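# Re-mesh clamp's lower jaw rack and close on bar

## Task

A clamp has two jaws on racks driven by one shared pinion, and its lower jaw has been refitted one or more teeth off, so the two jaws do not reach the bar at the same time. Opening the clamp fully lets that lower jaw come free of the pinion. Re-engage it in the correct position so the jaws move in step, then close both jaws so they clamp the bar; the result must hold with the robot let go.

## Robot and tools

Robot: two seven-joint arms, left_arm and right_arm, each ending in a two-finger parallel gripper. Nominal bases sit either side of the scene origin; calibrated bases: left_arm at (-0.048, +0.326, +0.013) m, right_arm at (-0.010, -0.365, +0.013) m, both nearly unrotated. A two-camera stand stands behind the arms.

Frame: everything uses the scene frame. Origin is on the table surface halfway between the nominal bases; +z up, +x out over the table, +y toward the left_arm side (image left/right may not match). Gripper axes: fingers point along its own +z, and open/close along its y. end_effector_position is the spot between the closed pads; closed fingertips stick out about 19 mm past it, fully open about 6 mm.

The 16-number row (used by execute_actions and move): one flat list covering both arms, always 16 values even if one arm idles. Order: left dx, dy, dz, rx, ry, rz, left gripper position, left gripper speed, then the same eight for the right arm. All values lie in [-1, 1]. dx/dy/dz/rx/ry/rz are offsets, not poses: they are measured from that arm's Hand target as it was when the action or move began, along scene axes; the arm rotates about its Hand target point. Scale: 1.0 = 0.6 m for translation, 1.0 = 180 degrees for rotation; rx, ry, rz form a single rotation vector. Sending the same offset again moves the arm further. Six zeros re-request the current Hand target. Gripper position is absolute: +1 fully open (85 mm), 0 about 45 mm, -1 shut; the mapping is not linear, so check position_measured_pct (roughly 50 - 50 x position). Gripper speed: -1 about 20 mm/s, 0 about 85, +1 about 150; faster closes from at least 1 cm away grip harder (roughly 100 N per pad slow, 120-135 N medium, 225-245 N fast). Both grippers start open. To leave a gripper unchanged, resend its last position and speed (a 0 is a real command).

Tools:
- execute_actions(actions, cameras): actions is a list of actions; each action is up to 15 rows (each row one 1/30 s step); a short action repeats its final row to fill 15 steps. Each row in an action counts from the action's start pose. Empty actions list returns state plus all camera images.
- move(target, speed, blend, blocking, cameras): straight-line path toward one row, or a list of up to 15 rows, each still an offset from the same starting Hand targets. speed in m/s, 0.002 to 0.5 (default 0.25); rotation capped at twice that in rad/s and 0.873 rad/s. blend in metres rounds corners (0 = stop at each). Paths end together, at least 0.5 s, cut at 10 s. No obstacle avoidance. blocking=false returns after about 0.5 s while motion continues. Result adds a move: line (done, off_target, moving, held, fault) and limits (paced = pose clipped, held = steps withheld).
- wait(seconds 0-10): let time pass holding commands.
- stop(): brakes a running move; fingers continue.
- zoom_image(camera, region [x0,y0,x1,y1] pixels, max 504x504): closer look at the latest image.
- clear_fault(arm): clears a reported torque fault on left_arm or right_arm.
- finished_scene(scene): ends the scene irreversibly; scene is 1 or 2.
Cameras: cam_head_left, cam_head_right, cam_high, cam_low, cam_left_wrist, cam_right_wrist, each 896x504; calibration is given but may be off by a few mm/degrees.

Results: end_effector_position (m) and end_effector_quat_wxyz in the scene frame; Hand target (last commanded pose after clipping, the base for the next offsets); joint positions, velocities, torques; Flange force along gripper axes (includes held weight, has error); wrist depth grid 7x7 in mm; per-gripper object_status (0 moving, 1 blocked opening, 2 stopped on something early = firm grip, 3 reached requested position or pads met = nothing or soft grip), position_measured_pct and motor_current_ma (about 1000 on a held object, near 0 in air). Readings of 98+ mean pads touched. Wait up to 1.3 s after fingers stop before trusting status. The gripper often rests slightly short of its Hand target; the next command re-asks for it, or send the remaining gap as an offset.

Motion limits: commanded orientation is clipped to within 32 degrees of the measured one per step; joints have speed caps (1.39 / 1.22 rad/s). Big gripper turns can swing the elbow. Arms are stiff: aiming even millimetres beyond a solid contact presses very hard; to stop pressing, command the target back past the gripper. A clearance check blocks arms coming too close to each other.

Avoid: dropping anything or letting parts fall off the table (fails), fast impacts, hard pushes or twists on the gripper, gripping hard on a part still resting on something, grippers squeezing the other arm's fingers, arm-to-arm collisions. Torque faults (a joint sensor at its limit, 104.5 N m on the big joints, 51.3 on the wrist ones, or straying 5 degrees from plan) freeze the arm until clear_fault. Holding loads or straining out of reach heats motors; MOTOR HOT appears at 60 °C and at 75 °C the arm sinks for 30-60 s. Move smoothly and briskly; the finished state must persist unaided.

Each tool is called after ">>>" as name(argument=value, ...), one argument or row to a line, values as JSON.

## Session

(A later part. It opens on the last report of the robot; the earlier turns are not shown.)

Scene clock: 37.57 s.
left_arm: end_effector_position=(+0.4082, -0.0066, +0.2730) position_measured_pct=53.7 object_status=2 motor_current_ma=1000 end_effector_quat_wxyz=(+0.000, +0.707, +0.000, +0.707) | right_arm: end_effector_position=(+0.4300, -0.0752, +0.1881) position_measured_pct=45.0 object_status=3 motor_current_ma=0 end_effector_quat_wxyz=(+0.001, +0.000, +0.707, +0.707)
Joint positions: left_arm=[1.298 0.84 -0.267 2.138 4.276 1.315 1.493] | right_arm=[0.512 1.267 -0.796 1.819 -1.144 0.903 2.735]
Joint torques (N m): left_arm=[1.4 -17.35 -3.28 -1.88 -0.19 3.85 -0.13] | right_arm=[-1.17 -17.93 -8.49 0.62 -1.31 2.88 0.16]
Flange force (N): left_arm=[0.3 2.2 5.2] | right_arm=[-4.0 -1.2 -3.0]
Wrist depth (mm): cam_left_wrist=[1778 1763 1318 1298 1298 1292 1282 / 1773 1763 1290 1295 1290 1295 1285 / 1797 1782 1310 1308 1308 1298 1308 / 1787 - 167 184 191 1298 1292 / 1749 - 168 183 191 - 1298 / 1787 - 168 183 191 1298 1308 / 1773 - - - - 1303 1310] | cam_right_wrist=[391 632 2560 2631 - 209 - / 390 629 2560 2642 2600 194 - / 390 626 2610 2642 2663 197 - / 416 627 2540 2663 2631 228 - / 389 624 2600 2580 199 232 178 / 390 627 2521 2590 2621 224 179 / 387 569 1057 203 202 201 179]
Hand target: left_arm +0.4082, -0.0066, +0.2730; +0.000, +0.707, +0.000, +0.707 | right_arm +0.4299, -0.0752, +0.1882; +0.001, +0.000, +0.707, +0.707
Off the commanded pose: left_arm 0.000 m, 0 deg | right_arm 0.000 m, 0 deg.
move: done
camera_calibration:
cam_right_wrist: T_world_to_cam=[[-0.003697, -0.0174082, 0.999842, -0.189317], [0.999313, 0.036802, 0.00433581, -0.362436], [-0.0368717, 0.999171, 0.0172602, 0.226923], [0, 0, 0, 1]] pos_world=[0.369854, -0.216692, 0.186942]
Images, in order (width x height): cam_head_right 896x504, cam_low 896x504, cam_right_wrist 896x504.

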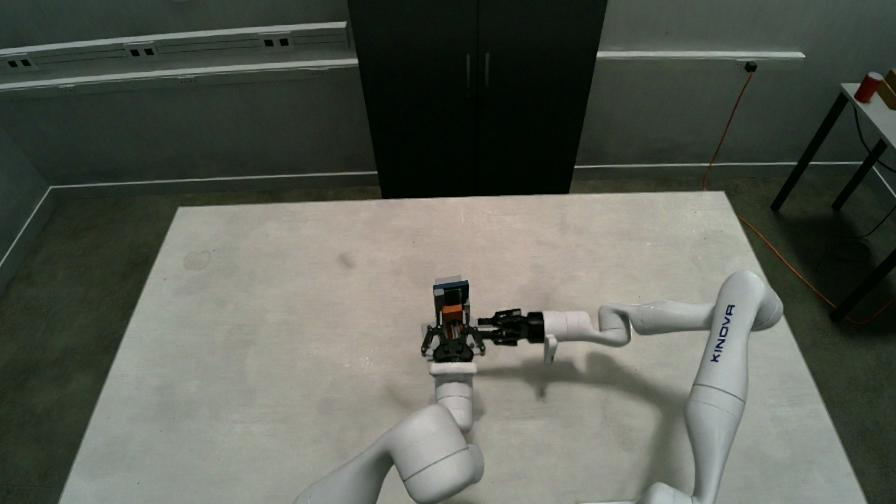

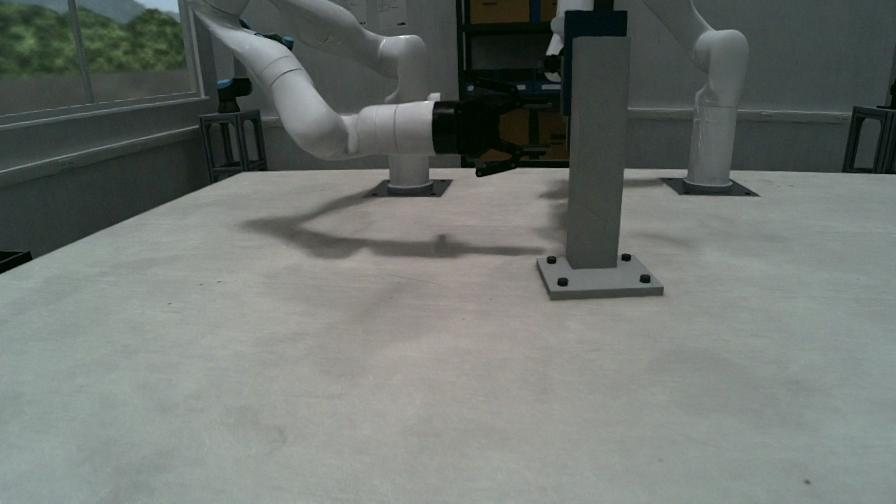

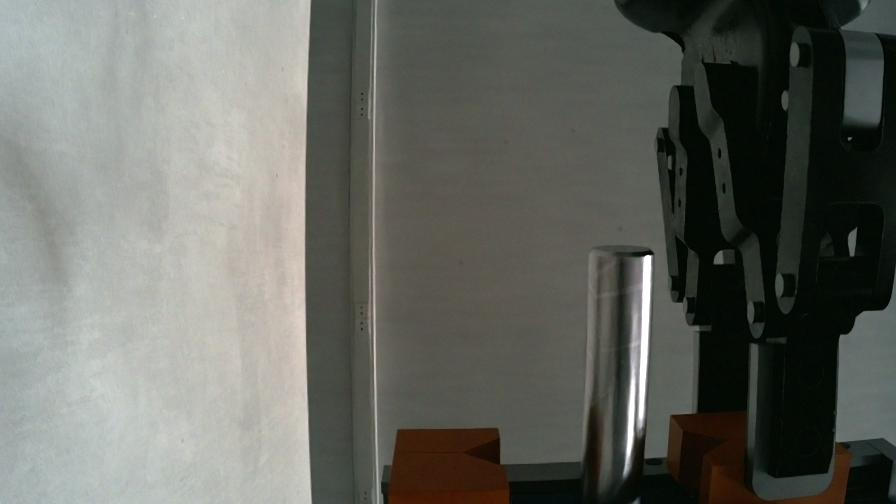

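>>> move(
  target=[
    [0,0,0,0,0,0,-0.1,-1,0,0.0583,0.0025,0,0,0,0.1,1],
    [0,0,0,0,0,0,-0.1,-1,0,0.0667,0.0025,0,0,0,-0.2,-0.5],
  ],
  speed=0.1,
  cameras=["cam_right_wrist","cam_low"],
)

>>> zoom_image(
  camera="cam_low",
  region=[440, 0, 680, 240],
)

Scene clock: 40.50 s.
left_arm: end_effector_position=(+0.4082, -0.0066, +0.2730) position_measured_pct=53.7 object_status=2 motor_current_ma=1000 end_effector_quat_wxyz=(+0.000, +0.707, +0.000, +0.707) | right_arm: end_effector_position=(+0.4299, -0.0351, +0.1897) position_measured_pct=59.7 object_status=0 motor_current_ma=10 end_effector_quat_wxyz=(+0.001, +0.000, +0.707, +0.707)
Joint positions: left_arm=[1.298 0.84 -0.267 2.138 4.276 1.315 1.493] | right_arm=[0.447 1.287 -0.842 1.82 -1.217 0.829 2.78]
Joint torques (N m): left_arm=[1.42 -17.36 -3.17 -1.86 -0.16 3.86 -0.15] | right_arm=[19.05 -21.75 -3.11 -36.39 -19.31 -7.69 -1.55]
Flange force (N): left_arm=[0.3 2.1 5.4] | right_arm=[67.0 4.2 -15.8]
Wrist depth (mm): cam_left_wrist=[1782 1768 1298 1287 1310 1290 1292 / 1797 1768 1295 1305 1295 1303 1285 / 1807 1778 1303 1300 1303 1300 1298 / 1792 - 167 184 191 1308 1303 / 1740 - 168 183 191 - 1295 / 1787 - 168 183 191 1303 1298 / 1802 - - - - 1303 1316] | cam_right_wrist=[397 642 2590 2590 2621 - - / 396 643 2560 2621 2642 - - / 397 638 2540 2550 2631 - - / 396 580 2540 2570 2580 193 - / 396 577 2502 2560 2631 194 - / 395 638 2483 2580 2521 192 - / 394 576 2531 2560 2570 187 -]
Hand target: left_arm +0.4082, -0.0066, +0.2730; +0.000, +0.707, +0.000, +0.707 | right_arm +0.4299, -0.0352, +0.1896; +0.001, +0.000, +0.707, +0.707
Off the commanded pose: left_arm 0.000 m, 0 deg | right_arm 0.000 m, 0 deg.
move: done
camera_calibration:
cam_right_wrist: T_world_to_cam=[[-0.00369077, -0.0175089, 0.99984, -0.190137], [0.999306, 0.0370014, 0.00433675, -0.363883], [-0.0370714, 0.999162, 0.0173602, 0.186784], [0, 0, 0, 1]] pos_world=[0.369853, -0.176493, 0.188442]
Images, in order (width x height): cam_low 896x504, cam_right_wrist 896x504.

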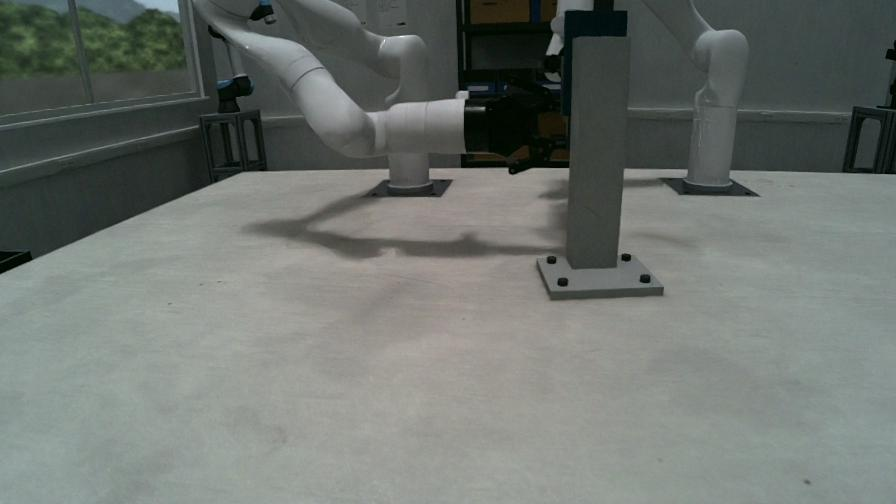

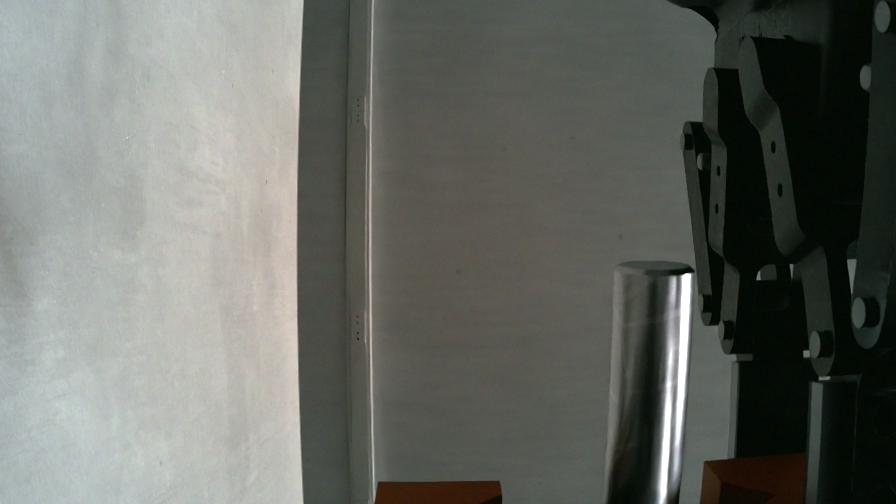

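Scaled by 2.100 from the camera's 896x504 image, which has a finer 1280x720 frame.

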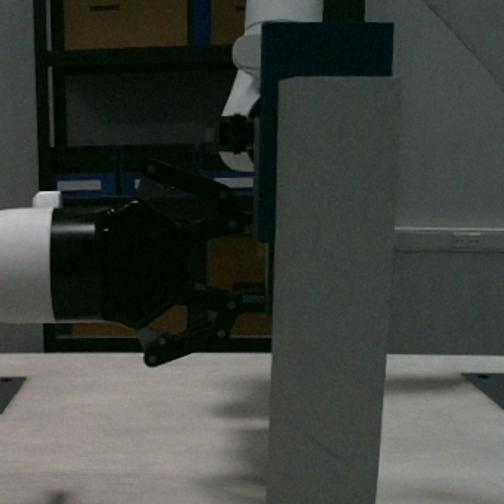

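>>> move(
  target=[0,0,0,0,0,0,-0.1,-1,-0.0067,0,0,0,0,0,-0.2,-0.5],
  speed=0.05,
  cameras=["cam_right_wrist"],
)

Scene clock: 41.77 s.
left_arm: end_effector_position=(+0.4082, -0.0066, +0.2730) position_measured_pct=53.7 object_status=2 motor_current_ma=1000 end_effector_quat_wxyz=(+0.000, +0.707, +0.000, +0.707) | right_arm: end_effector_position=(+0.4262, -0.0353, +0.1897) position_measured_pct=59.7 object_status=3 motor_current_ma=50 end_effector_quat_wxyz=(+0.001, +0.000, +0.707, +0.707)
Joint positions: left_arm=[1.298 0.84 -0.267 2.138 4.276 1.315 1.493] | right_arm=[0.451 1.287 -0.845 1.833 -1.223 0.822 2.793]
Joint torques (N m): left_arm=[1.45 -17.31 -3.29 -1.88 -0.2 3.88 -0.17] | right_arm=[2.14 -18.71 -8.32 -4.69 -3.74 1.75 -0.08]
Flange force (N): left_arm=[0.3 2.1 5.3] | right_arm=[5.9 -1.4 -3.5]
Wrist depth (mm): cam_left_wrist=[1773 1773 1300 1295 1292 1300 1292 / 1768 1778 1292 1310 1285 1305 1290 / 1797 1782 1305 1290 1292 1287 1298 / 1778 - 168 184 191 1303 1303 / 1740 - 167 183 191 - 1305 / 1787 - 168 183 191 1305 1295 / 1787 - - - - 1303 1305] | cam_right_wrist=[396 636 2540 2580 2600 - - / 394 635 2540 2600 2600 - - / 394 633 2540 2610 2610 - - / 393 574 2570 2600 2610 - - / 392 573 2521 2560 2621 - - / 393 628 2540 2580 2600 196 - / 390 571 2521 2560 2610 188 -]
Hand target: left_arm +0.4082, -0.0066, +0.2730; +0.000, +0.707, +0.000, +0.707 | right_arm +0.4259, -0.0352, +0.1897; +0.001, +0.000, +0.707, +0.707
Off the commanded pose: left_arm 0.000 m, 0 deg | right_arm 0.000 m, 0 deg.
move: done
camera_calibration:
cam_right_wrist: T_world_to_cam=[[-0.00370737, -0.0174061, 0.999842, -0.190132], [0.999335, 0.0362026, 0.00433574, -0.36023], [-0.0362723, 0.999193, 0.0172603, 0.186673], [0, 0, 0, 1]] pos_world=[0.366057, -0.176791, 0.188442]
Images, in order (width x height): cam_right_wrist 896x504.

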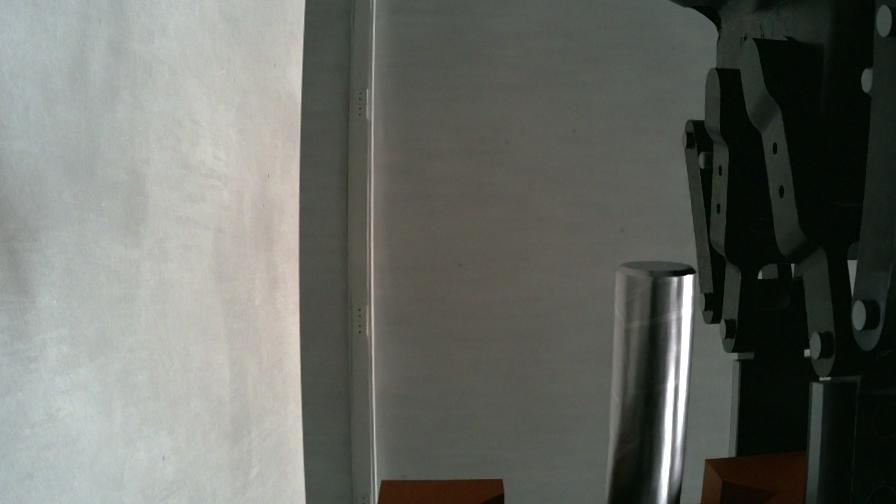

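>>> move(
  target=[0,0,0,0,0,0,-0.1,-1,-0.0017,0,0,0,0,0,-0.5,-1],
  speed=0.05,
  cameras=["cam_right_wrist"],
)

Scene clock: 43.17 s.
left_arm: end_effector_position=(+0.4082, -0.0066, +0.2730) position_measured_pct=53.7 object_status=2 motor_current_ma=1000 end_effector_quat_wxyz=(+0.000, +0.707, +0.000, +0.707) | right_arm: end_effector_position=(+0.4249, -0.0352, +0.1896) position_measured_pct=71.0 object_status=0 motor_current_ma=1000 end_effector_quat_wxyz=(+0.001, +0.000, +0.707, +0.707)
Joint positions: left_arm=[1.298 0.84 -0.267 2.138 4.276 1.315 1.493] | right_arm=[0.452 1.288 -0.846 1.837 -1.225 0.82 2.796]
Joint torques (N m): left_arm=[1.46 -17.35 -3.26 -1.91 -0.18 3.87 -0.19] | right_arm=[-1.2 -18.38 -9.92 0.67 -1.28 3.52 0.17]
Flange force (N): left_arm=[0.2 1.9 5.3] | right_arm=[-4.3 -3.4 -2.9]
Wrist depth (mm): cam_left_wrist=[1792 1773 1300 1298 1292 1298 1290 / 1763 1768 1303 1308 1305 1278 1295 / 1792 1792 1300 1292 1313 1308 1303 / 1792 - 168 184 191 1316 1295 / 1759 - 167 183 191 - 1313 / 1773 - 168 183 191 1303 1305 / 1778 - - - - 1316 1308] | cam_right_wrist=[397 636 2531 2652 2621 - - / 394 633 2531 2610 2580 - - / 394 631 2531 2621 2570 - - / 392 574 2511 2590 2600 195 - / 392 571 2560 2580 2580 - - / 392 630 2511 2590 2590 197 - / 391 569 2502 2540 2580 189 -]
Hand target: left_arm +0.4082, -0.0066, +0.2730; +0.000, +0.707, +0.000, +0.707 | right_arm +0.4249, -0.0352, +0.1896; +0.001, +0.000, +0.707, +0.707
Off the commanded pose: left_arm 0.000 m, 0 deg | right_arm 0.000 m, 0 deg.
move: done
camera_calibration:
cam_right_wrist: T_world_to_cam=[[-0.0036965, -0.0174082, 0.999842, -0.190137], [0.999313, 0.036802, 0.00433531, -0.358921], [-0.0368717, 0.999171, 0.0172602, 0.186646], [0, 0, 0, 1]] pos_world=[0.364854, -0.176592, 0.188442]
Images, in order (width x height): cam_right_wrist 896x504.

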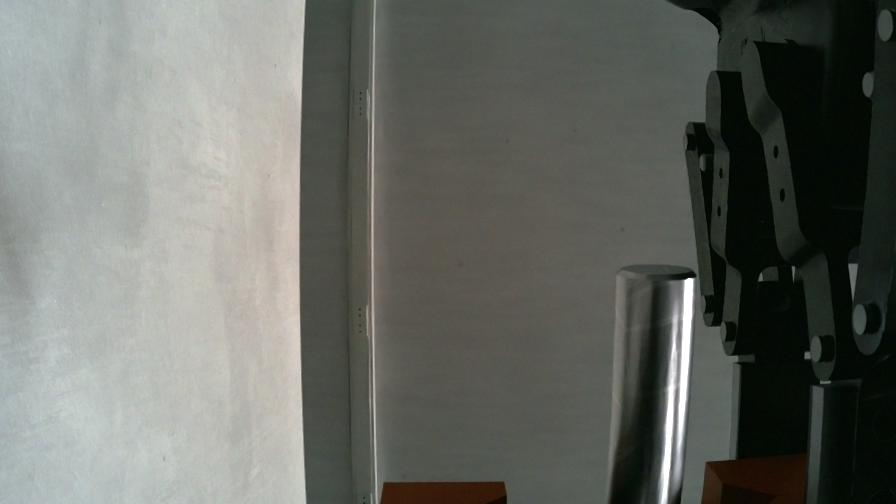

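>>> move(
  target=[
    [0,0,0.0167,0,0,0,-0.1,-1,0,0,-0.0167,0,0,0,-0.5,-1],
  ],
  speed=0.03,
  cameras=["cam_right_wrist","cam_head_left"],
)

>>> zoom_image(
  camera="cam_head_left",
  region=[390, 260, 510, 380],
)

Scene clock: 44.83 s.
left_arm: end_effector_position=(+0.4082, -0.0066, +0.2830) position_measured_pct=53.7 object_status=2 motor_current_ma=1000 end_effector_quat_wxyz=(+0.000, +0.707, +0.000, +0.707) | right_arm: end_effector_position=(+0.4249, -0.0352, +0.1796) position_measured_pct=71.0 object_status=2 motor_current_ma=1000 end_effector_quat_wxyz=(+0.001, +0.000, +0.707, +0.707)
Joint positions: left_arm=[1.3 0.812 -0.269 2.14 4.276 1.306 1.468] | right_arm=[0.449 1.31 -0.837 1.828 -1.217 0.821 2.809]
Joint torques (N m): left_arm=[1.59 -17.86 -3.52 -2.52 -0.36 4.36 -0.15] | right_arm=[-1.18 -18.43 -9.91 0.77 -1.27 3.52 0.2]
Flange force (N): left_arm=[-1.1 1.8 5.5] | right_arm=[-4.0 -3.3 -2.9]
Wrist depth (mm): cam_left_wrist=[1773 1787 1290 1295 1292 1287 1305 / 1768 1782 1303 1300 1295 1300 1295 / 1778 1782 1303 1287 1305 1303 1300 / 1773 1778 1295 192 1308 1305 1292 / 1749 - 168 183 191 - 1303 / 1778 - 168 183 186 1310 1305 / 1822 - - - - 1308 1310] | cam_right_wrist=[370 594 2560 2621 2570 - 195 / 370 594 2550 2590 2590 2590 - / 370 595 2540 2570 2590 2580 188 / 393 593 2570 2610 2570 - 194 / 370 593 2570 2631 2560 - 196 / 368 590 2493 2550 2590 2570 195 / 367 536 2540 2580 2570 2560 189]
Hand target: left_arm +0.4082, -0.0066, +0.2830; +0.000, +0.707, +0.000, +0.707 | right_arm +0.4249, -0.0352, +0.1796; +0.001, +0.000, +0.707, +0.707
Off the commanded pose: left_arm 0.000 m, 0 deg | right_arm 0.000 m, 0 deg.
move: done
camera_calibration:
cam_right_wrist: T_world_to_cam=[[-0.003697, -0.0174082, 0.999842, -0.180139], [0.999313, 0.036802, 0.00433581, -0.358878], [-0.0368717, 0.999171, 0.0172602, 0.186819], [0, 0, 0, 1]] pos_world=[0.364854, -0.176592, 0.178442]
Images, in order (width x height): cam_head_left 896x504, cam_right_wrist 896x504.

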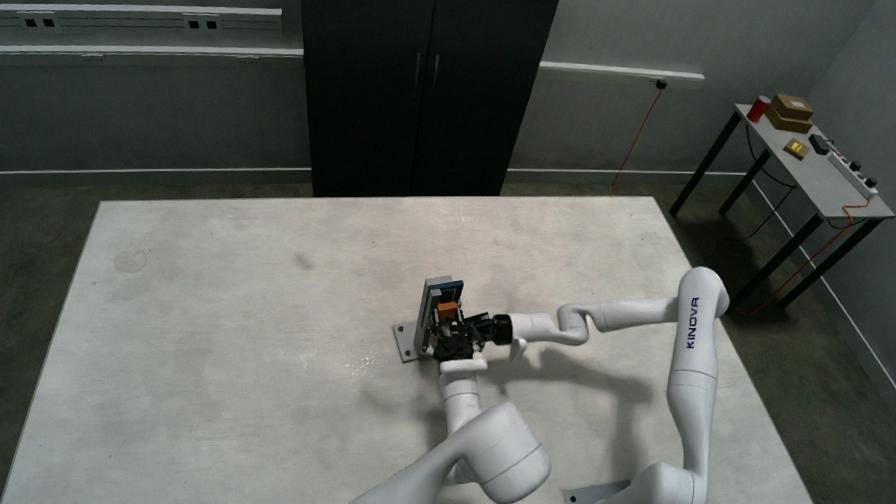

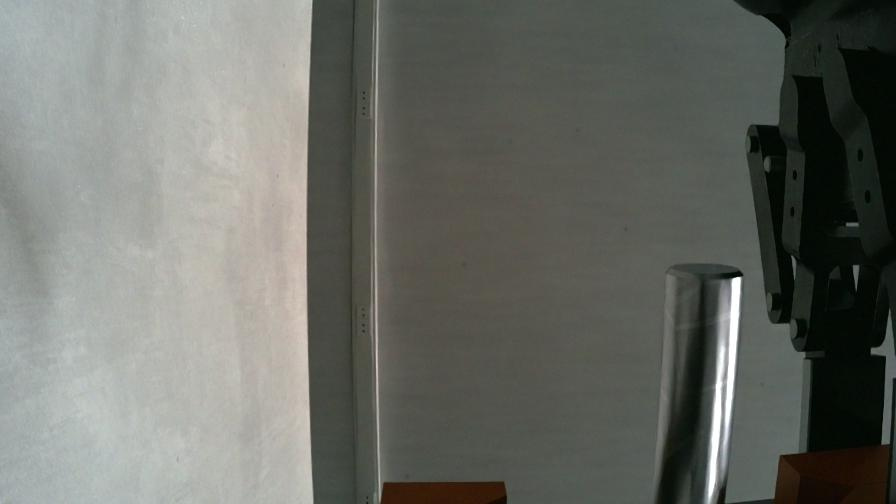

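Scaled by 4.200 from the camera's 896x504 image, which has a finer 1280x720 frame.

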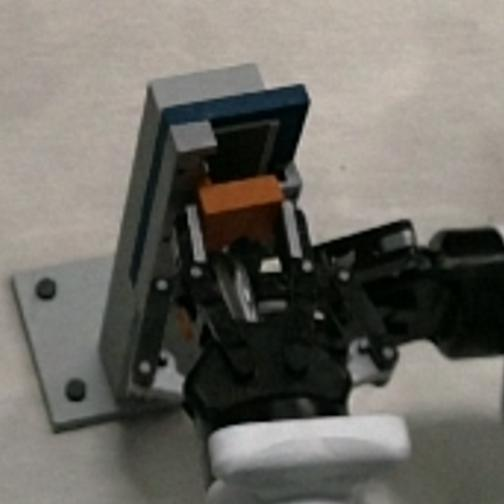

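>>> move(
  target=[
    [0,0,0.0133,0,0,0,-0.1,-1,0,0,-0.0133,0,0,0,-0.5,-1],
  ],
  speed=0.03,
)

>>> move(
  target=[
    [0,0,0,0,0,0,-0.1,-1,0,0,-0.0033,0,0,0,-0.5,-1],
  ],
  speed=0.03,
)

Scene clock: 46.03 s.
left_arm: end_effector_position=(+0.4082, -0.0066, +0.2910) position_measured_pct=53.7 object_status=2 motor_current_ma=1000 end_effector_quat_wxyz=(+0.000, +0.707, +0.000, +0.707) | right_arm: end_effector_position=(+0.4249, -0.0352, +0.1717) position_measured_pct=71.0 object_status=2 motor_current_ma=1000 end_effector_quat_wxyz=(+0.001, +0.000, +0.707, +0.707)
Joint positions: left_arm=[1.301 0.79 -0.271 2.14 4.277 1.299 1.448] | right_arm=[0.446 1.327 -0.83 1.821 -1.212 0.822 2.818]
Joint torques (N m): left_arm=[1.54 -17.94 -3.5 -2.76 -0.49 4.35 -0.16] | right_arm=[-1.17 -18.44 -9.93 0.97 -1.26 3.53 0.2]
Flange force (N): left_arm=[-1.7 1.9 5.3] | right_arm=[-4.1 -3.3 -2.9]
Wrist depth (mm): cam_left_wrist=[1782 1759 1308 1305 1285 1282 1298 / 1782 1778 1287 1298 1287 1298 1285 / 1778 1782 1303 1303 1298 1305 1292 / 1807 1792 1295 1298 1303 1303 1300 / 1773 1802 168 186 192 1316 1310 / 1802 - 168 183 186 1300 1300 / 1802 - - - - 1310 1308] | cam_right_wrist=[375 565 2521 2674 2600 2631 - / 374 564 2550 2652 2570 2631 - / 373 565 2540 2590 2560 2570 - / 373 560 2550 2610 2570 2610 - / 372 560 2531 2621 2580 2521 - / 372 561 2493 2590 2610 2610 - / 348 507 2570 2540 2610 2570 -]
Hand target: left_arm +0.4082, -0.0066, +0.2910; +0.000, +0.707, +0.000, +0.707 | right_arm +0.4249, -0.0352, +0.1716; +0.001, +0.000, +0.707, +0.707
Off the commanded pose: left_arm 0.000 m, 0 deg | right_arm 0.000 m, 0 deg.
move: done

Scene clock: 46.73 s.
left_arm: end_effector_position=(+0.4082, -0.0066, +0.2910) position_measured_pct=53.7 object_status=2 motor_current_ma=1000 end_effector_quat_wxyz=(+0.000, +0.707, +0.000, +0.707) | right_arm: end_effector_position=(+0.4249, -0.0352, +0.1697) position_measured_pct=71.0 object_status=2 motor_current_ma=1000 end_effector_quat_wxyz=(+0.001, +0.000, +0.707, +0.707)
Joint positions: left_arm=[1.301 0.79 -0.271 2.14 4.277 1.299 1.448] | right_arm=[0.445 1.331 -0.829 1.819 -1.21 0.822 2.821]
Joint torques (N m): left_arm=[1.57 -17.89 -3.5 -2.79 -0.47 4.39 -0.14] | right_arm=[-1.13 -18.57 -9.93 0.96 -1.27 3.49 0.18]
Flange force (N): left_arm=[-1.5 1.8 5.4] | right_arm=[-4.0 -3.5 -2.9]
Wrist depth (mm): cam_left_wrist=[1782 1773 1298 1285 1287 1285 1292 / 1787 1773 1316 1300 1292 1290 1298 / 1778 1787 1295 1298 1303 1285 1300 / 1807 1792 1308 1303 1298 1295 1310 / 1768 1802 168 186 191 1310 1308 / 1812 - 168 183 186 1305 1308 / 1807 - - - - 1298 1318] | cam_right_wrist=[369 558 2550 2610 2642 2621 - / 369 554 2521 2580 2570 2631 - / 368 557 2600 2580 2652 2570 - / 368 556 2540 2560 2600 2642 - / 367 553 2540 2600 2570 2590 - / 367 553 2511 2590 2580 2600 - / 344 501 1107 2511 2570 2610 -]
Hand target: left_arm +0.4082, -0.0066, +0.2910; +0.000, +0.707, +0.000, +0.707 | right_arm +0.4249, -0.0352, +0.1697; +0.001, +0.000, +0.707, +0.707
Off the commanded pose: left_arm 0.000 m, 0 deg | right_arm 0.000 m, 0 deg.
move: done

>>> move(
  target=[
    [0,0,0.0138,0,0,0,-0.1,-1,0,0,0,0,0,0,-0.5,-1],
  ],
  speed=0.03,
)

>>> move(
  target=[
    [0,0,-0.0133,0,0,0,-0.1,-1,0,0,0.0133,0,0,0,-0.5,-1],
  ],
  speed=0.02,
)

Scene clock: 48.57 s.
left_arm: end_effector_position=(+0.4082, -0.0066, +0.2992) position_measured_pct=53.7 object_status=2 motor_current_ma=1000 end_effector_quat_wxyz=(+0.000, +0.707, +0.000, +0.707) | right_arm: end_effector_position=(+0.4249, -0.0352, +0.1697) position_measured_pct=71.0 object_status=2 motor_current_ma=1000 end_effector_quat_wxyz=(+0.001, +0.000, +0.707, +0.707)
Joint positions: left_arm=[1.303 0.767 -0.274 2.141 4.278 1.292 1.426] | right_arm=[0.445 1.331 -0.829 1.819 -1.21 0.822 2.821]
Joint torques (N m): left_arm=[1.52 -17.78 -3.42 -2.97 -0.54 4.39 -0.16] | right_arm=[-1.19 -18.53 -9.93 0.99 -1.27 3.53 0.18]
Flange force (N): left_arm=[-1.5 1.9 5.4] | right_arm=[-3.9 -3.5 -2.9]
Wrist depth (mm): cam_left_wrist=[1778 1773 1287 1290 1303 1295 1295 / 1782 1787 1303 1298 1298 1295 1300 / 1787 1782 1305 1298 1305 1303 1292 / 1763 1792 1303 1305 1298 1298 1308 / 1773 1782 1308 194 1308 1300 1305 / 1812 - 168 183 187 1318 1305 / 1782 - - - - 1316 1316] | cam_right_wrist=[370 557 2580 2621 2600 2570 - / 368 557 2531 2600 2621 2590 - / 368 556 2521 2580 2652 2610 - / 368 554 2550 2652 2600 2540 - / 367 553 2550 2580 2540 2531 - / 367 552 2511 2560 2610 2590 2621 / 344 502 1100 2570 2590 2560 -]
Hand target: left_arm +0.4082, -0.0066, +0.2993; +0.000, +0.707, +0.000, +0.707 | right_arm +0.4249, -0.0352, +0.1697; +0.001, +0.000, +0.707, +0.707
Off the commanded pose: left_arm 0.000 m, 0 deg | right_arm 0.000 m, 0 deg.
move: done

Scene clock: 49.30 s.
left_arm: end_effector_position=(+0.4082, -0.0066, +0.2913) position_measured_pct=53.7 object_status=2 motor_current_ma=1000 end_effector_quat_wxyz=(+0.000, +0.707, +0.000, +0.707) | right_arm: end_effector_position=(+0.4249, -0.0352, +0.1776) position_measured_pct=71.0 object_status=2 motor_current_ma=1000 end_effector_quat_wxyz=(+0.001, +0.000, +0.707, +0.707)
Joint positions: left_arm=[1.302 0.789 -0.272 2.14 4.277 1.299 1.447] | right_arm=[0.448 1.314 -0.835 1.827 -1.216 0.821 2.811]
Joint torques (N m): left_arm=[1.12 -16.38 -2.97 -2.07 -0.25 3.45 -0.08] | right_arm=[-1.16 -18.48 -9.94 0.94 -1.26 3.53 0.17]
Flange force (N): left_arm=[2.1 2.5 4.6] | right_arm=[-4.3 -3.5 -2.8]
Wrist depth (mm): cam_left_wrist=[1787 1802 1300 1292 1300 1290 1300 / 1782 1787 1300 1295 1292 1295 1295 / 1797 1768 1303 1287 1313 1295 1300 / 1797 1787 1305 1303 1300 1290 1298 / 1782 1797 168 186 192 1305 1303 / 1802 - 168 183 186 1308 1290 / 1792 - - - - 1303 1305] | cam_right_wrist=[390 588 2540 2610 2600 2560 - / 389 587 2550 2610 2621 2631 - / 388 585 2511 2621 2621 2610 222 / 390 587 2560 2610 2600 2631 221 / 388 585 2511 2560 2621 2621 213 / 387 584 2493 2610 2590 2540 - / 363 530 2474 2560 2560 2580 -]
Hand target: left_arm +0.4082, -0.0066, +0.2913; +0.000, +0.707, +0.000, +0.707 | right_arm +0.4249, -0.0352, +0.1776; +0.001, +0.000, +0.707, +0.707
Off the commanded pose: left_arm 0.000 m, 0 deg | right_arm 0.000 m, 0 deg.
move: done

>>> move(
  target=[
    [0,0,-0.0167,0,0,0,-0.1,-1,0,0,0.0167,0,0,0,-0.5,-1],
  ],
  speed=0.02,
)

>>> move(
  target=[
    [0,0,-0.0133,0,0,0,-0.1,-1,0,0,0.0133,0,0,0,-0.5,-1],
  ],
  speed=0.02,
)

Scene clock: 50.73 s.
left_arm: end_effector_position=(+0.4082, -0.0066, +0.2813) position_measured_pct=53.7 object_status=2 motor_current_ma=1000 end_effector_quat_wxyz=(+0.000, +0.707, +0.000, +0.707) | right_arm: end_effector_position=(+0.4249, -0.0352, +0.1877) position_measured_pct=71.0 object_status=2 motor_current_ma=1000 end_effector_quat_wxyz=(+0.001, +0.000, +0.707, +0.707)
Joint positions: left_arm=[1.3 0.817 -0.269 2.139 4.276 1.308 1.473] | right_arm=[0.451 1.292 -0.844 1.835 -1.223 0.82 2.799]
Joint torques (N m): left_arm=[1.17 -16.6 -3 -1.69 -0.04 3.41 -0.12] | right_arm=[-1.2 -18.4 -9.91 0.71 -1.25 3.53 0.18]
Flange force (N): left_arm=[1.7 2.5 5.2] | right_arm=[-4.3 -3.3 -2.8]
Wrist depth (mm): cam_left_wrist=[1773 1763 1300 1303 1298 1292 1287 / 1778 1778 1292 1295 1292 1298 1290 / 1787 1782 1303 1305 1305 1298 1300 / 1797 1797 1308 188 1300 1305 1300 / 1736 - 167 183 191 - 1303 / 1802 - 168 183 186 1305 1300 / 1792 - - - - 1300 1298] | cam_right_wrist=[390 626 2531 2631 2621 - 179 / 390 624 2570 2621 2570 190 - / 387 628 2550 2600 2610 - 186 / 415 626 2550 2600 2610 - - / 388 621 2502 2580 2621 - 195 / 387 619 2502 2570 2560 - 193 / 386 566 2521 2570 2550 2600 190]
Hand target: left_arm +0.4082, -0.0066, +0.2813; +0.000, +0.707, +0.000, +0.707 | right_arm +0.4249, -0.0352, +0.1877; +0.001, +0.000, +0.707, +0.707
Off the commanded pose: left_arm 0.000 m, 0 deg | right_arm 0.000 m, 0 deg.
move: done

Scene clock: 51.47 s.
left_arm: end_effector_position=(+0.4082, -0.0066, +0.2733) position_measured_pct=53.7 object_status=2 motor_current_ma=1000 end_effector_quat_wxyz=(+0.000, +0.707, +0.000, +0.707) | right_arm: end_effector_position=(+0.4249, -0.0352, +0.1956) position_measured_pct=71.0 object_status=2 motor_current_ma=1000 end_effector_quat_wxyz=(+0.001, +0.000, +0.707, +0.707)
Joint positions: left_arm=[1.299 0.839 -0.267 2.138 4.276 1.315 1.492] | right_arm=[0.454 1.275 -0.851 1.842 -1.229 0.82 2.788]
Joint torques (N m): left_arm=[1.17 -16.75 -3.04 -1.4 0.04 3.44 -0.18] | right_arm=[-1.21 -18.33 -9.82 0.59 -1.28 3.53 0.17]
Flange force (N): left_arm=[1.5 2.6 5.4] | right_arm=[-4.4 -3.3 -2.7]
Wrist depth (mm): cam_left_wrist=[1759 1763 1308 1295 1295 1290 1300 / 1778 1792 1298 1295 1308 1300 1300 / 1763 1778 1305 1298 1295 1298 1292 / 1778 - 168 184 191 1298 1303 / 1727 - 168 183 191 - 1300 / 1812 - 168 183 186 1303 1313 / 1792 - - - - 1308 1310] | cam_right_wrist=[408 659 2550 2600 2590 - - / 408 658 2521 2590 2560 - - / 408 656 2493 2631 2580 - - / 410 595 2540 2621 2570 - - / 406 594 2531 2570 2621 194 - / 405 648 2521 2550 2570 193 - / 405 593 2502 2550 2631 188 -]
Hand target: left_arm +0.4082, -0.0066, +0.2733; +0.000, +0.707, +0.000, +0.707 | right_arm +0.4249, -0.0352, +0.1956; +0.001, +0.000, +0.707, +0.707
Off the commanded pose: left_arm 0.000 m, 0 deg | right_arm 0.000 m, 0 deg.
move: done

>>> move(
  target=[
    [0,0,0,0,0,0,-0.1,-1,0,0,0,0,0,0,-0.15,0],
    [0,0,0,0,0,0,-0.1,-1,0,-0.1,0,0,0,0,-0.15,0],
    [0,0,0,0,0,0,-0.1,-1,-0.0083,-0.323,0.0083,0,0.5,0,-0.15,0],
  ],
  blend=[0,0.02,0],
  cameras=["cam_right_wrist"],
)

>>> zoom_image(
  camera="cam_right_wrist",
  region=[400, 240, 620, 500],
)

Scene clock: 56.63 s.
left_arm: end_effector_position=(+0.4082, -0.0066, +0.2733) position_measured_pct=53.7 object_status=2 motor_current_ma=1000 end_effector_quat_wxyz=(+0.000, +0.707, +0.000, +0.707) | right_arm: end_effector_position=(+0.4199, -0.2290, +0.2006) position_measured_pct=57.6 object_status=3 motor_current_ma=0 end_effector_quat_wxyz=(+0.499, -0.500, -0.501, -0.500)
Joint positions: left_arm=[1.299 0.839 -0.267 2.138 4.276 1.315 1.492] | right_arm=[0.59 1.105 -0.391 1.754 -1.068 1.395 1.139]
Joint torques (N m): left_arm=[1.16 -16.52 -3.03 -1.37 0.02 3.35 -0.15] | right_arm=[-1.21 -19.04 -5.14 -0.22 -1.54 2.82 0.22]
Flange force (N): left_arm=[2.1 2.6 5.2] | right_arm=[-1.0 3.5 -4.1]
Wrist depth (mm): cam_left_wrist=[1773 1787 1313 1290 1290 1295 1298 / 1782 1782 1308 1303 1292 1305 1295 / 1768 1782 1305 1310 1303 1300 1303 / 1807 - 168 184 191 1292 1308 / 1736 - 168 183 191 - 1305 / 1768 - 168 183 186 1298 1303 / 1787 - - - - 1303 1310] | cam_right_wrist=[2786 2821 2798 2763 2751 2798 2798 / 375 2798 2786 2798 2821 2786 2809 / 339 351 2751 381 341 2809 2786 / 328 328 327 337 339 2763 2798 / 345 2786 2751 354 339 2706 2798 / 2774 2740 2786 337 339 2695 2821 / 1009 1075 1078 338 340 982 981]
Hand target: left_arm +0.4082, -0.0066, +0.2733; +0.000, +0.707, +0.000, +0.707 | right_arm +0.4199, -0.2290, +0.2006; +0.499, -0.500, -0.501, -0.500
Off the commanded pose: left_arm 0.000 m, 0 deg | right_arm 0.000 m, 0 deg.
move: done
camera_calibration:
cam_right_wrist: T_world_to_cam=[[0.999842, -0.0174082, 0.003697, -0.426087], [0.00433581, 0.036802, -0.999313, 0.272283], [0.0172602, 0.999171, 0.0368717, 0.353247], [0, 0, 0, 1]] pos_world=[0.418742, -0.370392, 0.260646]
Images, in order (width x height): cam_right_wrist 896x504.

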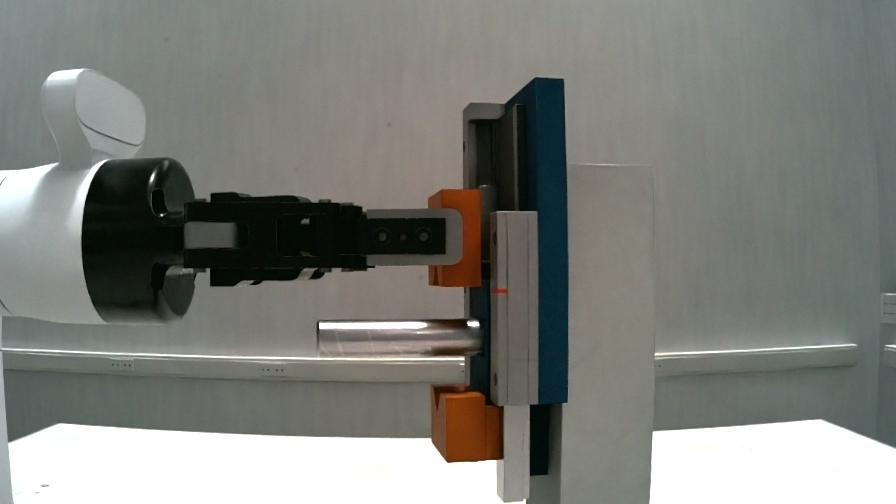

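Scaled by 1.938 from the camera's 896x504 image, which has a finer 1280x720 frame.

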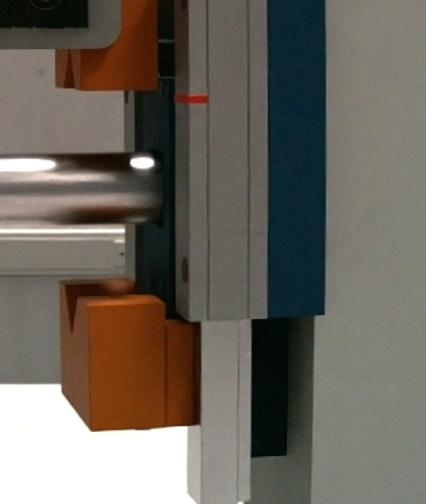

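>>> move(
  target=[0,0,-0.025,0,0,0,-0.1,-1,0,0,0,0,0,0,-0.15,0],
  speed=0.04,
  cameras=["cam_right_wrist"],
)

>>> zoom_image(
  camera="cam_right_wrist",
  region=[400, 240, 620, 500],
)

Scene clock: 58.10 s.
left_arm: end_effector_position=(+0.4082, -0.0066, +0.2583) position_measured_pct=53.7 object_status=2 motor_current_ma=1000 end_effector_quat_wxyz=(+0.000, +0.707, +0.000, +0.707) | right_arm: end_effector_position=(+0.4199, -0.2290, +0.2006) position_measured_pct=57.6 object_status=3 motor_current_ma=0 end_effector_quat_wxyz=(+0.499, -0.500, -0.501, -0.500)
Joint positions: left_arm=[1.296 0.881 -0.263 2.134 4.276 1.328 1.527] | right_arm=[0.59 1.105 -0.391 1.754 -1.068 1.395 1.139]
Joint torques (N m): left_arm=[1.17 -15.81 -2.47 -1.16 -0.1 2.7 -0.08] | right_arm=[-1.21 -19.07 -5.1 -0.22 -1.57 2.81 0.23]
Flange force (N): left_arm=[4.4 1.8 4.1] | right_arm=[-1.1 3.6 -4.2]
Wrist depth (mm): cam_left_wrist=[1778 1773 1303 1295 1295 1295 1290 / 1787 1778 1295 1290 1292 1292 1300 / 1792 - 167 184 191 1295 1298 / 1782 - 167 183 191 1287 1298 / 1740 - 168 184 191 - 1313 / 1792 - 168 183 179 - 1305 / 1807 - - - 176 - 1298] | cam_right_wrist=[2740 2809 2846 2786 2809 2846 2798 / 2821 2763 2774 2786 2774 2717 2729 / 341 2821 2809 394 341 2763 2774 / 329 329 337 339 339 2729 2809 / 331 335 339 344 339 2786 2763 / 2751 2706 2706 337 338 2695 2763 / 1008 1089 1076 984 341 988 974]
Hand target: left_arm +0.4082, -0.0066, +0.2583; +0.000, +0.707, +0.000, +0.707 | right_arm +0.4199, -0.2290, +0.2006; +0.499, -0.500, -0.501, -0.500
Off the commanded pose: left_arm 0.000 m, 0 deg | right_arm 0.000 m, 0 deg.
move: done
camera_calibration:
cam_right_wrist: T_world_to_cam=[[0.999842, -0.0174082, 0.003697, -0.426087], [0.00433581, 0.036802, -0.999313, 0.272283], [0.0172602, 0.999171, 0.0368717, 0.353247], [0, 0, 0, 1]] pos_world=[0.418742, -0.370392, 0.260646]
Images, in order (width x height): cam_right_wrist 896x504.

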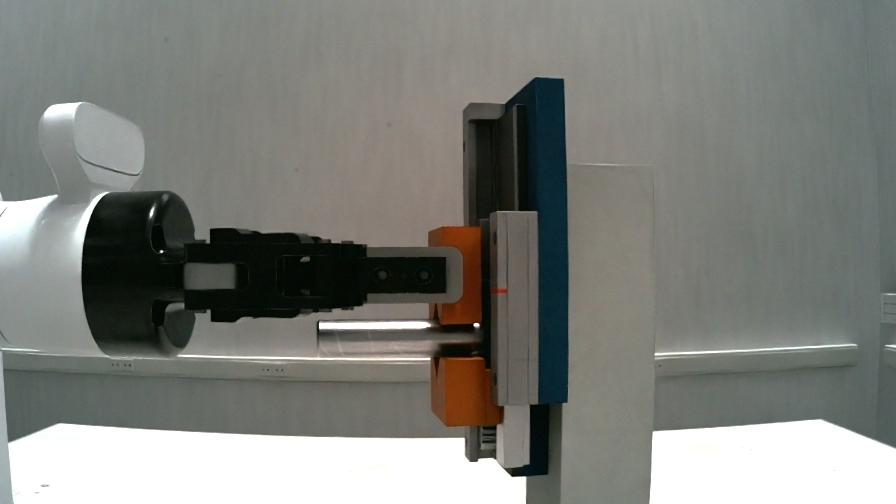

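Scaled by 1.938 from the camera's 896x504 image, which has a finer 1280x720 frame.

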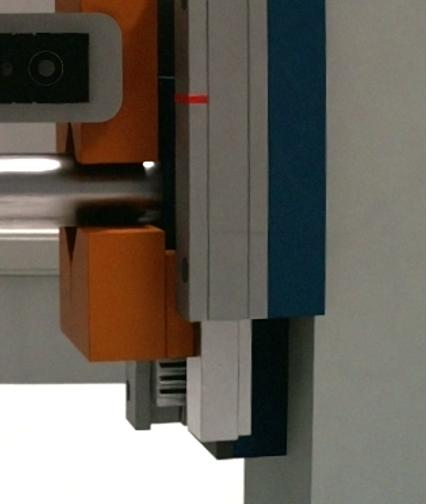

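>>> move(
  target=[0,0,-0.0088,0,0,0,-0.1,-1,0,0,0,0,0,0,-0.15,0],
  speed=0.02,
  cameras=["cam_right_wrist"],
)

>>> zoom_image(
  camera="cam_right_wrist",
  region=[420, 270, 560, 450],
)

Scene clock: 59.40 s.
left_arm: end_effector_position=(+0.4082, -0.0066, +0.2530) position_measured_pct=53.7 object_status=2 motor_current_ma=1000 end_effector_quat_wxyz=(+0.000, +0.707, +0.000, +0.707) | right_arm: end_effector_position=(+0.4199, -0.2290, +0.2006) position_measured_pct=57.6 object_status=3 motor_current_ma=0 end_effector_quat_wxyz=(+0.499, -0.500, -0.501, -0.500)
Joint positions: left_arm=[1.295 0.895 -0.261 2.132 4.277 1.332 1.539] | right_arm=[0.59 1.105 -0.391 1.754 -1.068 1.395 1.139]
Joint torques (N m): left_arm=[1.22 -15.86 -2.44 -0.96 -0.03 2.69 -0.14] | right_arm=[-1.21 -19.07 -5.12 -0.25 -1.56 2.81 0.24]
Flange force (N): left_arm=[4.3 1.7 4.4] | right_arm=[-1.1 3.5 -4.1]
Wrist depth (mm): cam_left_wrist=[1754 1749 1300 1310 1305 1298 1292 / 1773 1773 1305 1295 1295 1300 1300 / 1768 - 167 183 190 - 1303 / 1778 - 167 183 191 1298 1298 / 1768 - 167 183 190 - 1300 / 1773 - 168 183 176 - 1308 / 1802 - - - 177 - 1298] | cam_right_wrist=[2846 2763 2833 2751 2821 2846 2809 / 2821 2809 2763 2763 2798 2729 2774 / 346 2763 2833 395 341 2798 2751 / 330 332 2809 339 339 2774 2798 / 331 328 331 343 338 2751 2821 / 2786 2740 2706 338 339 2695 2786 / 1009 1076 1064 993 341 979 974]
Hand target: left_arm +0.4082, -0.0066, +0.2530; +0.000, +0.707, +0.000, +0.707 | right_arm +0.4199, -0.2290, +0.2006; +0.499, -0.500, -0.501, -0.500
Off the commanded pose: left_arm 0.000 m, 0 deg | right_arm 0.000 m, 0 deg.
move: done
camera_calibration:
cam_right_wrist: T_world_to_cam=[[0.999842, -0.0174082, 0.003697, -0.426087], [0.00433581, 0.036802, -0.999313, 0.272283], [0.0172602, 0.999171, 0.0368717, 0.353247], [0, 0, 0, 1]] pos_world=[0.418742, -0.370392, 0.260646]
Images, in order (width x height): cam_right_wrist 896x504.

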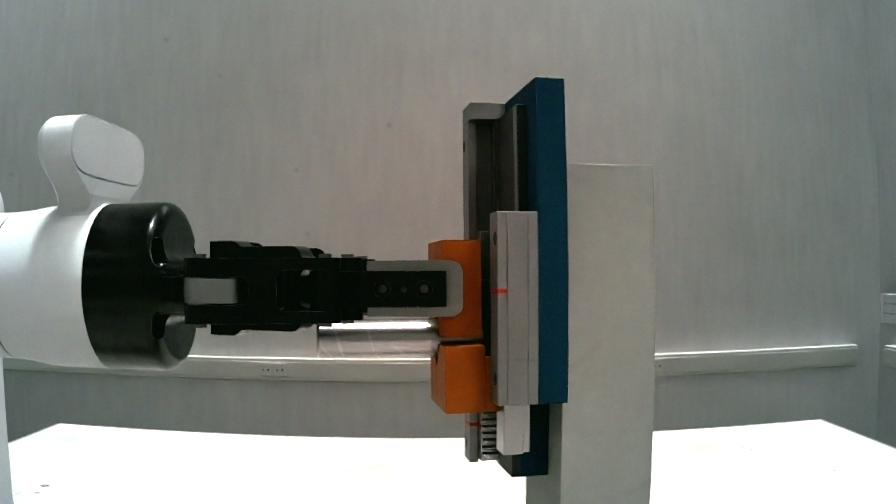

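Scaled by 2.800 from the camera's 896x504 image, which has a finer 1280x720 frame.

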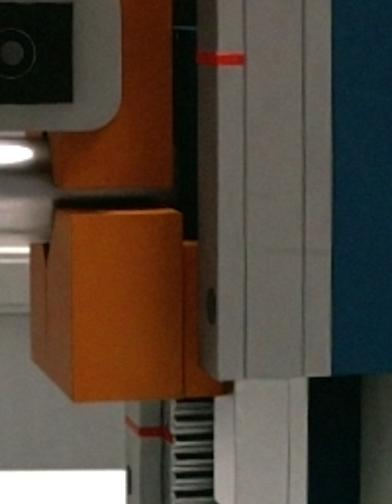

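>>> move(
  target=[0,0,-0.001,0,0,0,-0.1,-1,0,0,0,0,0,0,-0.15,0],
  speed=0.01,
  cameras=["cam_right_wrist"],
)

>>> zoom_image(
  camera="cam_right_wrist",
  region=[420, 270, 560, 450],
)

Scene clock: 61.07 s.
left_arm: end_effector_position=(+0.4082, -0.0066, +0.2524) position_measured_pct=53.7 object_status=2 motor_current_ma=1000 end_effector_quat_wxyz=(+0.000, +0.707, +0.000, +0.707) | right_arm: end_effector_position=(+0.4199, -0.2290, +0.2006) position_measured_pct=57.6 object_status=3 motor_current_ma=0 end_effector_quat_wxyz=(+0.499, -0.500, -0.501, -0.500)
Joint positions: left_arm=[1.295 0.897 -0.261 2.132 4.277 1.333 1.541] | right_arm=[0.59 1.105 -0.391 1.754 -1.068 1.395 1.139]
Joint torques (N m): left_arm=[0.54 -13.75 -1.59 -0.06 0.2 1.24 -0.08] | right_arm=[-1.19 -19.06 -5.1 -0.24 -1.56 2.83 0.22]
Flange force (N): left_arm=[9.1 2.6 3.2] | right_arm=[-1.1 3.5 -4.0]
Wrist depth (mm): cam_left_wrist=[1759 1792 1298 1295 1300 1292 1295 / 1778 1778 1298 1300 1303 1295 1298 / 1797 - 167 183 190 - 1308 / 1773 - 167 183 191 1303 1305 / 1787 - 167 183 190 - 1300 / 1792 - 168 183 176 - 1310 / 1807 - - - 177 - 1303] | cam_right_wrist=[2786 2809 2821 2774 2809 2786 2809 / 2751 2809 2846 2717 2786 2821 2809 / 346 2751 2798 394 341 2751 2798 / 330 338 2786 339 339 2706 2763 / 331 330 331 342 338 2774 2774 / 2740 2763 2717 337 339 2717 2821 / 1002 1082 1082 990 340 985 972]
Hand target: left_arm +0.4082, -0.0066, +0.2524; +0.000, +0.707, +0.000, +0.707 | right_arm +0.4199, -0.2290, +0.2006; +0.499, -0.500, -0.501, -0.500
Off the commanded pose: left_arm 0.000 m, 0 deg | right_arm 0.000 m, 0 deg.
move: done
camera_calibration:
cam_right_wrist: T_world_to_cam=[[0.999842, -0.0174082, 0.003697, -0.426087], [0.00433581, 0.036802, -0.999313, 0.272283], [0.0172602, 0.999171, 0.0368717, 0.353247], [0, 0, 0, 1]] pos_world=[0.418742, -0.370392, 0.260646]
Images, in order (width x height): cam_right_wrist 896x504.

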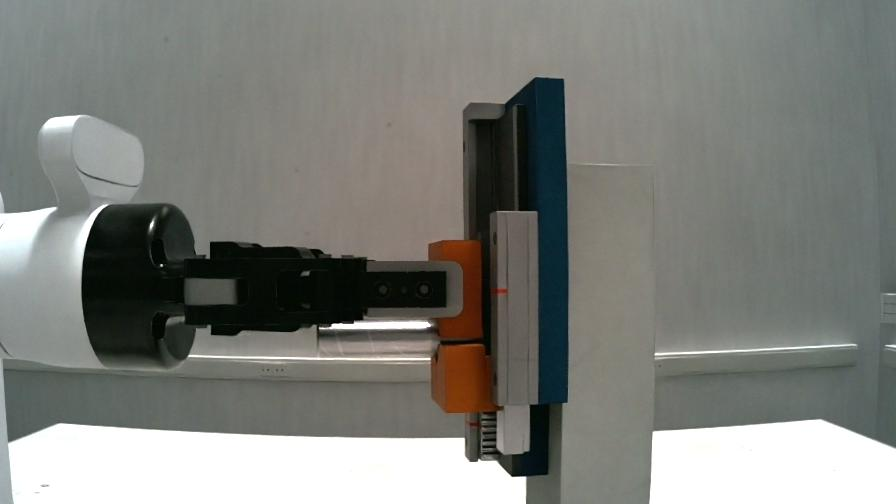

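Scaled by 2.800 from the camera's 896x504 image, which has a finer 1280x720 frame.

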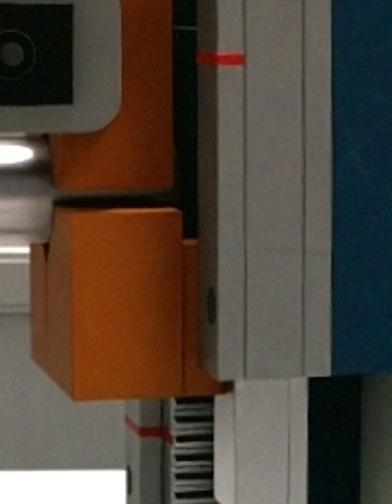

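>>> move(
  target=[0,0,-0.0013,0,0,0,-0.1,-1,0,0,0,0,0,0,-0.15,0],
  speed=0.01,
  cameras=["cam_right_wrist"],
)

>>> zoom_image(
  camera="cam_right_wrist",
  region=[420, 270, 560, 450],
)

Scene clock: 62.13 s.
left_arm: end_effector_position=(+0.4082, -0.0066, +0.2516) position_measured_pct=53.7 object_status=2 motor_current_ma=1000 end_effector_quat_wxyz=(+0.000, +0.707, +0.000, +0.707) | right_arm: end_effector_position=(+0.4199, -0.2290, +0.2006) position_measured_pct=57.6 object_status=3 motor_current_ma=0 end_effector_quat_wxyz=(+0.499, -0.500, -0.501, -0.500)
Joint positions: left_arm=[1.295 0.899 -0.261 2.131 4.277 1.333 1.543] | right_arm=[0.59 1.105 -0.391 1.754 -1.068 1.395 1.139]
Joint torques (N m): left_arm=[-0.84 -10.19 -0.3 0.22 -0.08 -1.25 -0.07] | right_arm=[-1.19 -19.08 -5.09 -0.2 -1.55 2.83 0.22]
Flange force (N): left_arm=[17.5 1.5 -2.4] | right_arm=[-1.1 3.6 -4.1]
Wrist depth (mm): cam_left_wrist=[1768 1787 1303 1295 1290 1295 1298 / 1778 1778 1298 1303 1287 1295 1300 / 1787 - 167 182 190 - 1303 / 1782 - 167 183 191 1285 1298 / 1731 - 168 183 190 - 1308 / 1797 - 168 183 176 - 1303 / 1807 - - - 176 - 1300] | cam_right_wrist=[2809 2786 2786 2786 2821 2821 2763 / 2751 2774 2798 2740 2798 2786 2809 / 347 2798 2809 393 341 2858 2751 / 330 332 2774 338 339 2751 2821 / 332 329 331 338 339 2786 2729 / 2740 2821 2821 337 338 2751 2763 / 1003 1091 1076 988 340 981 969]
Hand target: left_arm +0.4082, -0.0066, +0.2516; +0.000, +0.707, +0.000, +0.707 | right_arm +0.4199, -0.2290, +0.2006; +0.499, -0.500, -0.501, -0.500
Off the commanded pose: left_arm 0.000 m, 0 deg | right_arm 0.000 m, 0 deg.
move: done
camera_calibration:
cam_right_wrist: T_world_to_cam=[[0.999842, -0.0174082, 0.003697, -0.426087], [0.00433581, 0.036802, -0.999313, 0.272283], [0.0172602, 0.999171, 0.0368717, 0.353247], [0, 0, 0, 1]] pos_world=[0.418742, -0.370392, 0.260646]
Images, in order (width x height): cam_right_wrist 896x504.

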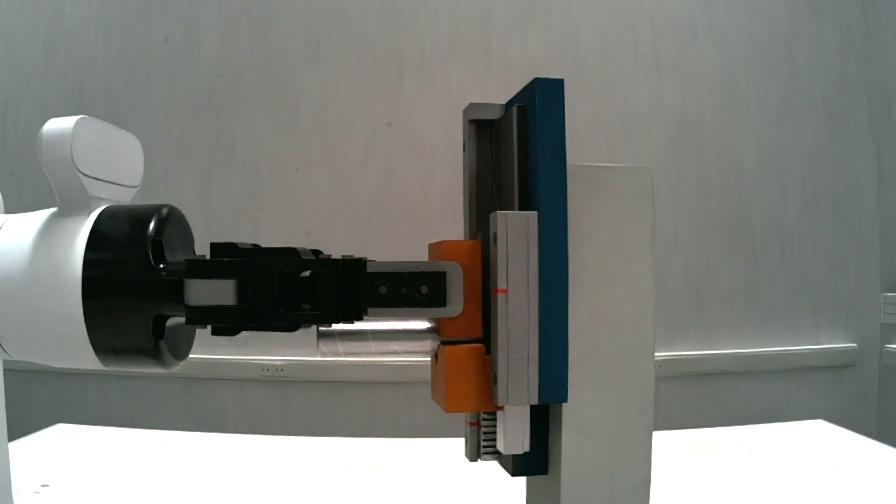

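Scaled by 2.800 from the camera's 896x504 image, which has a finer 1280x720 frame.

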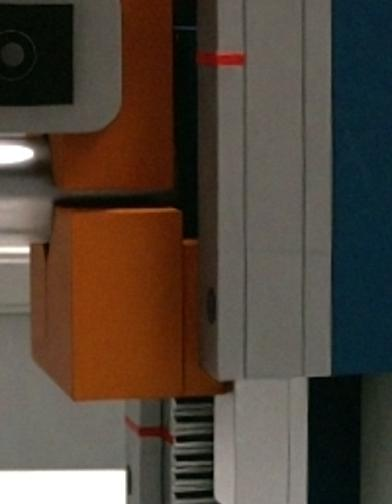

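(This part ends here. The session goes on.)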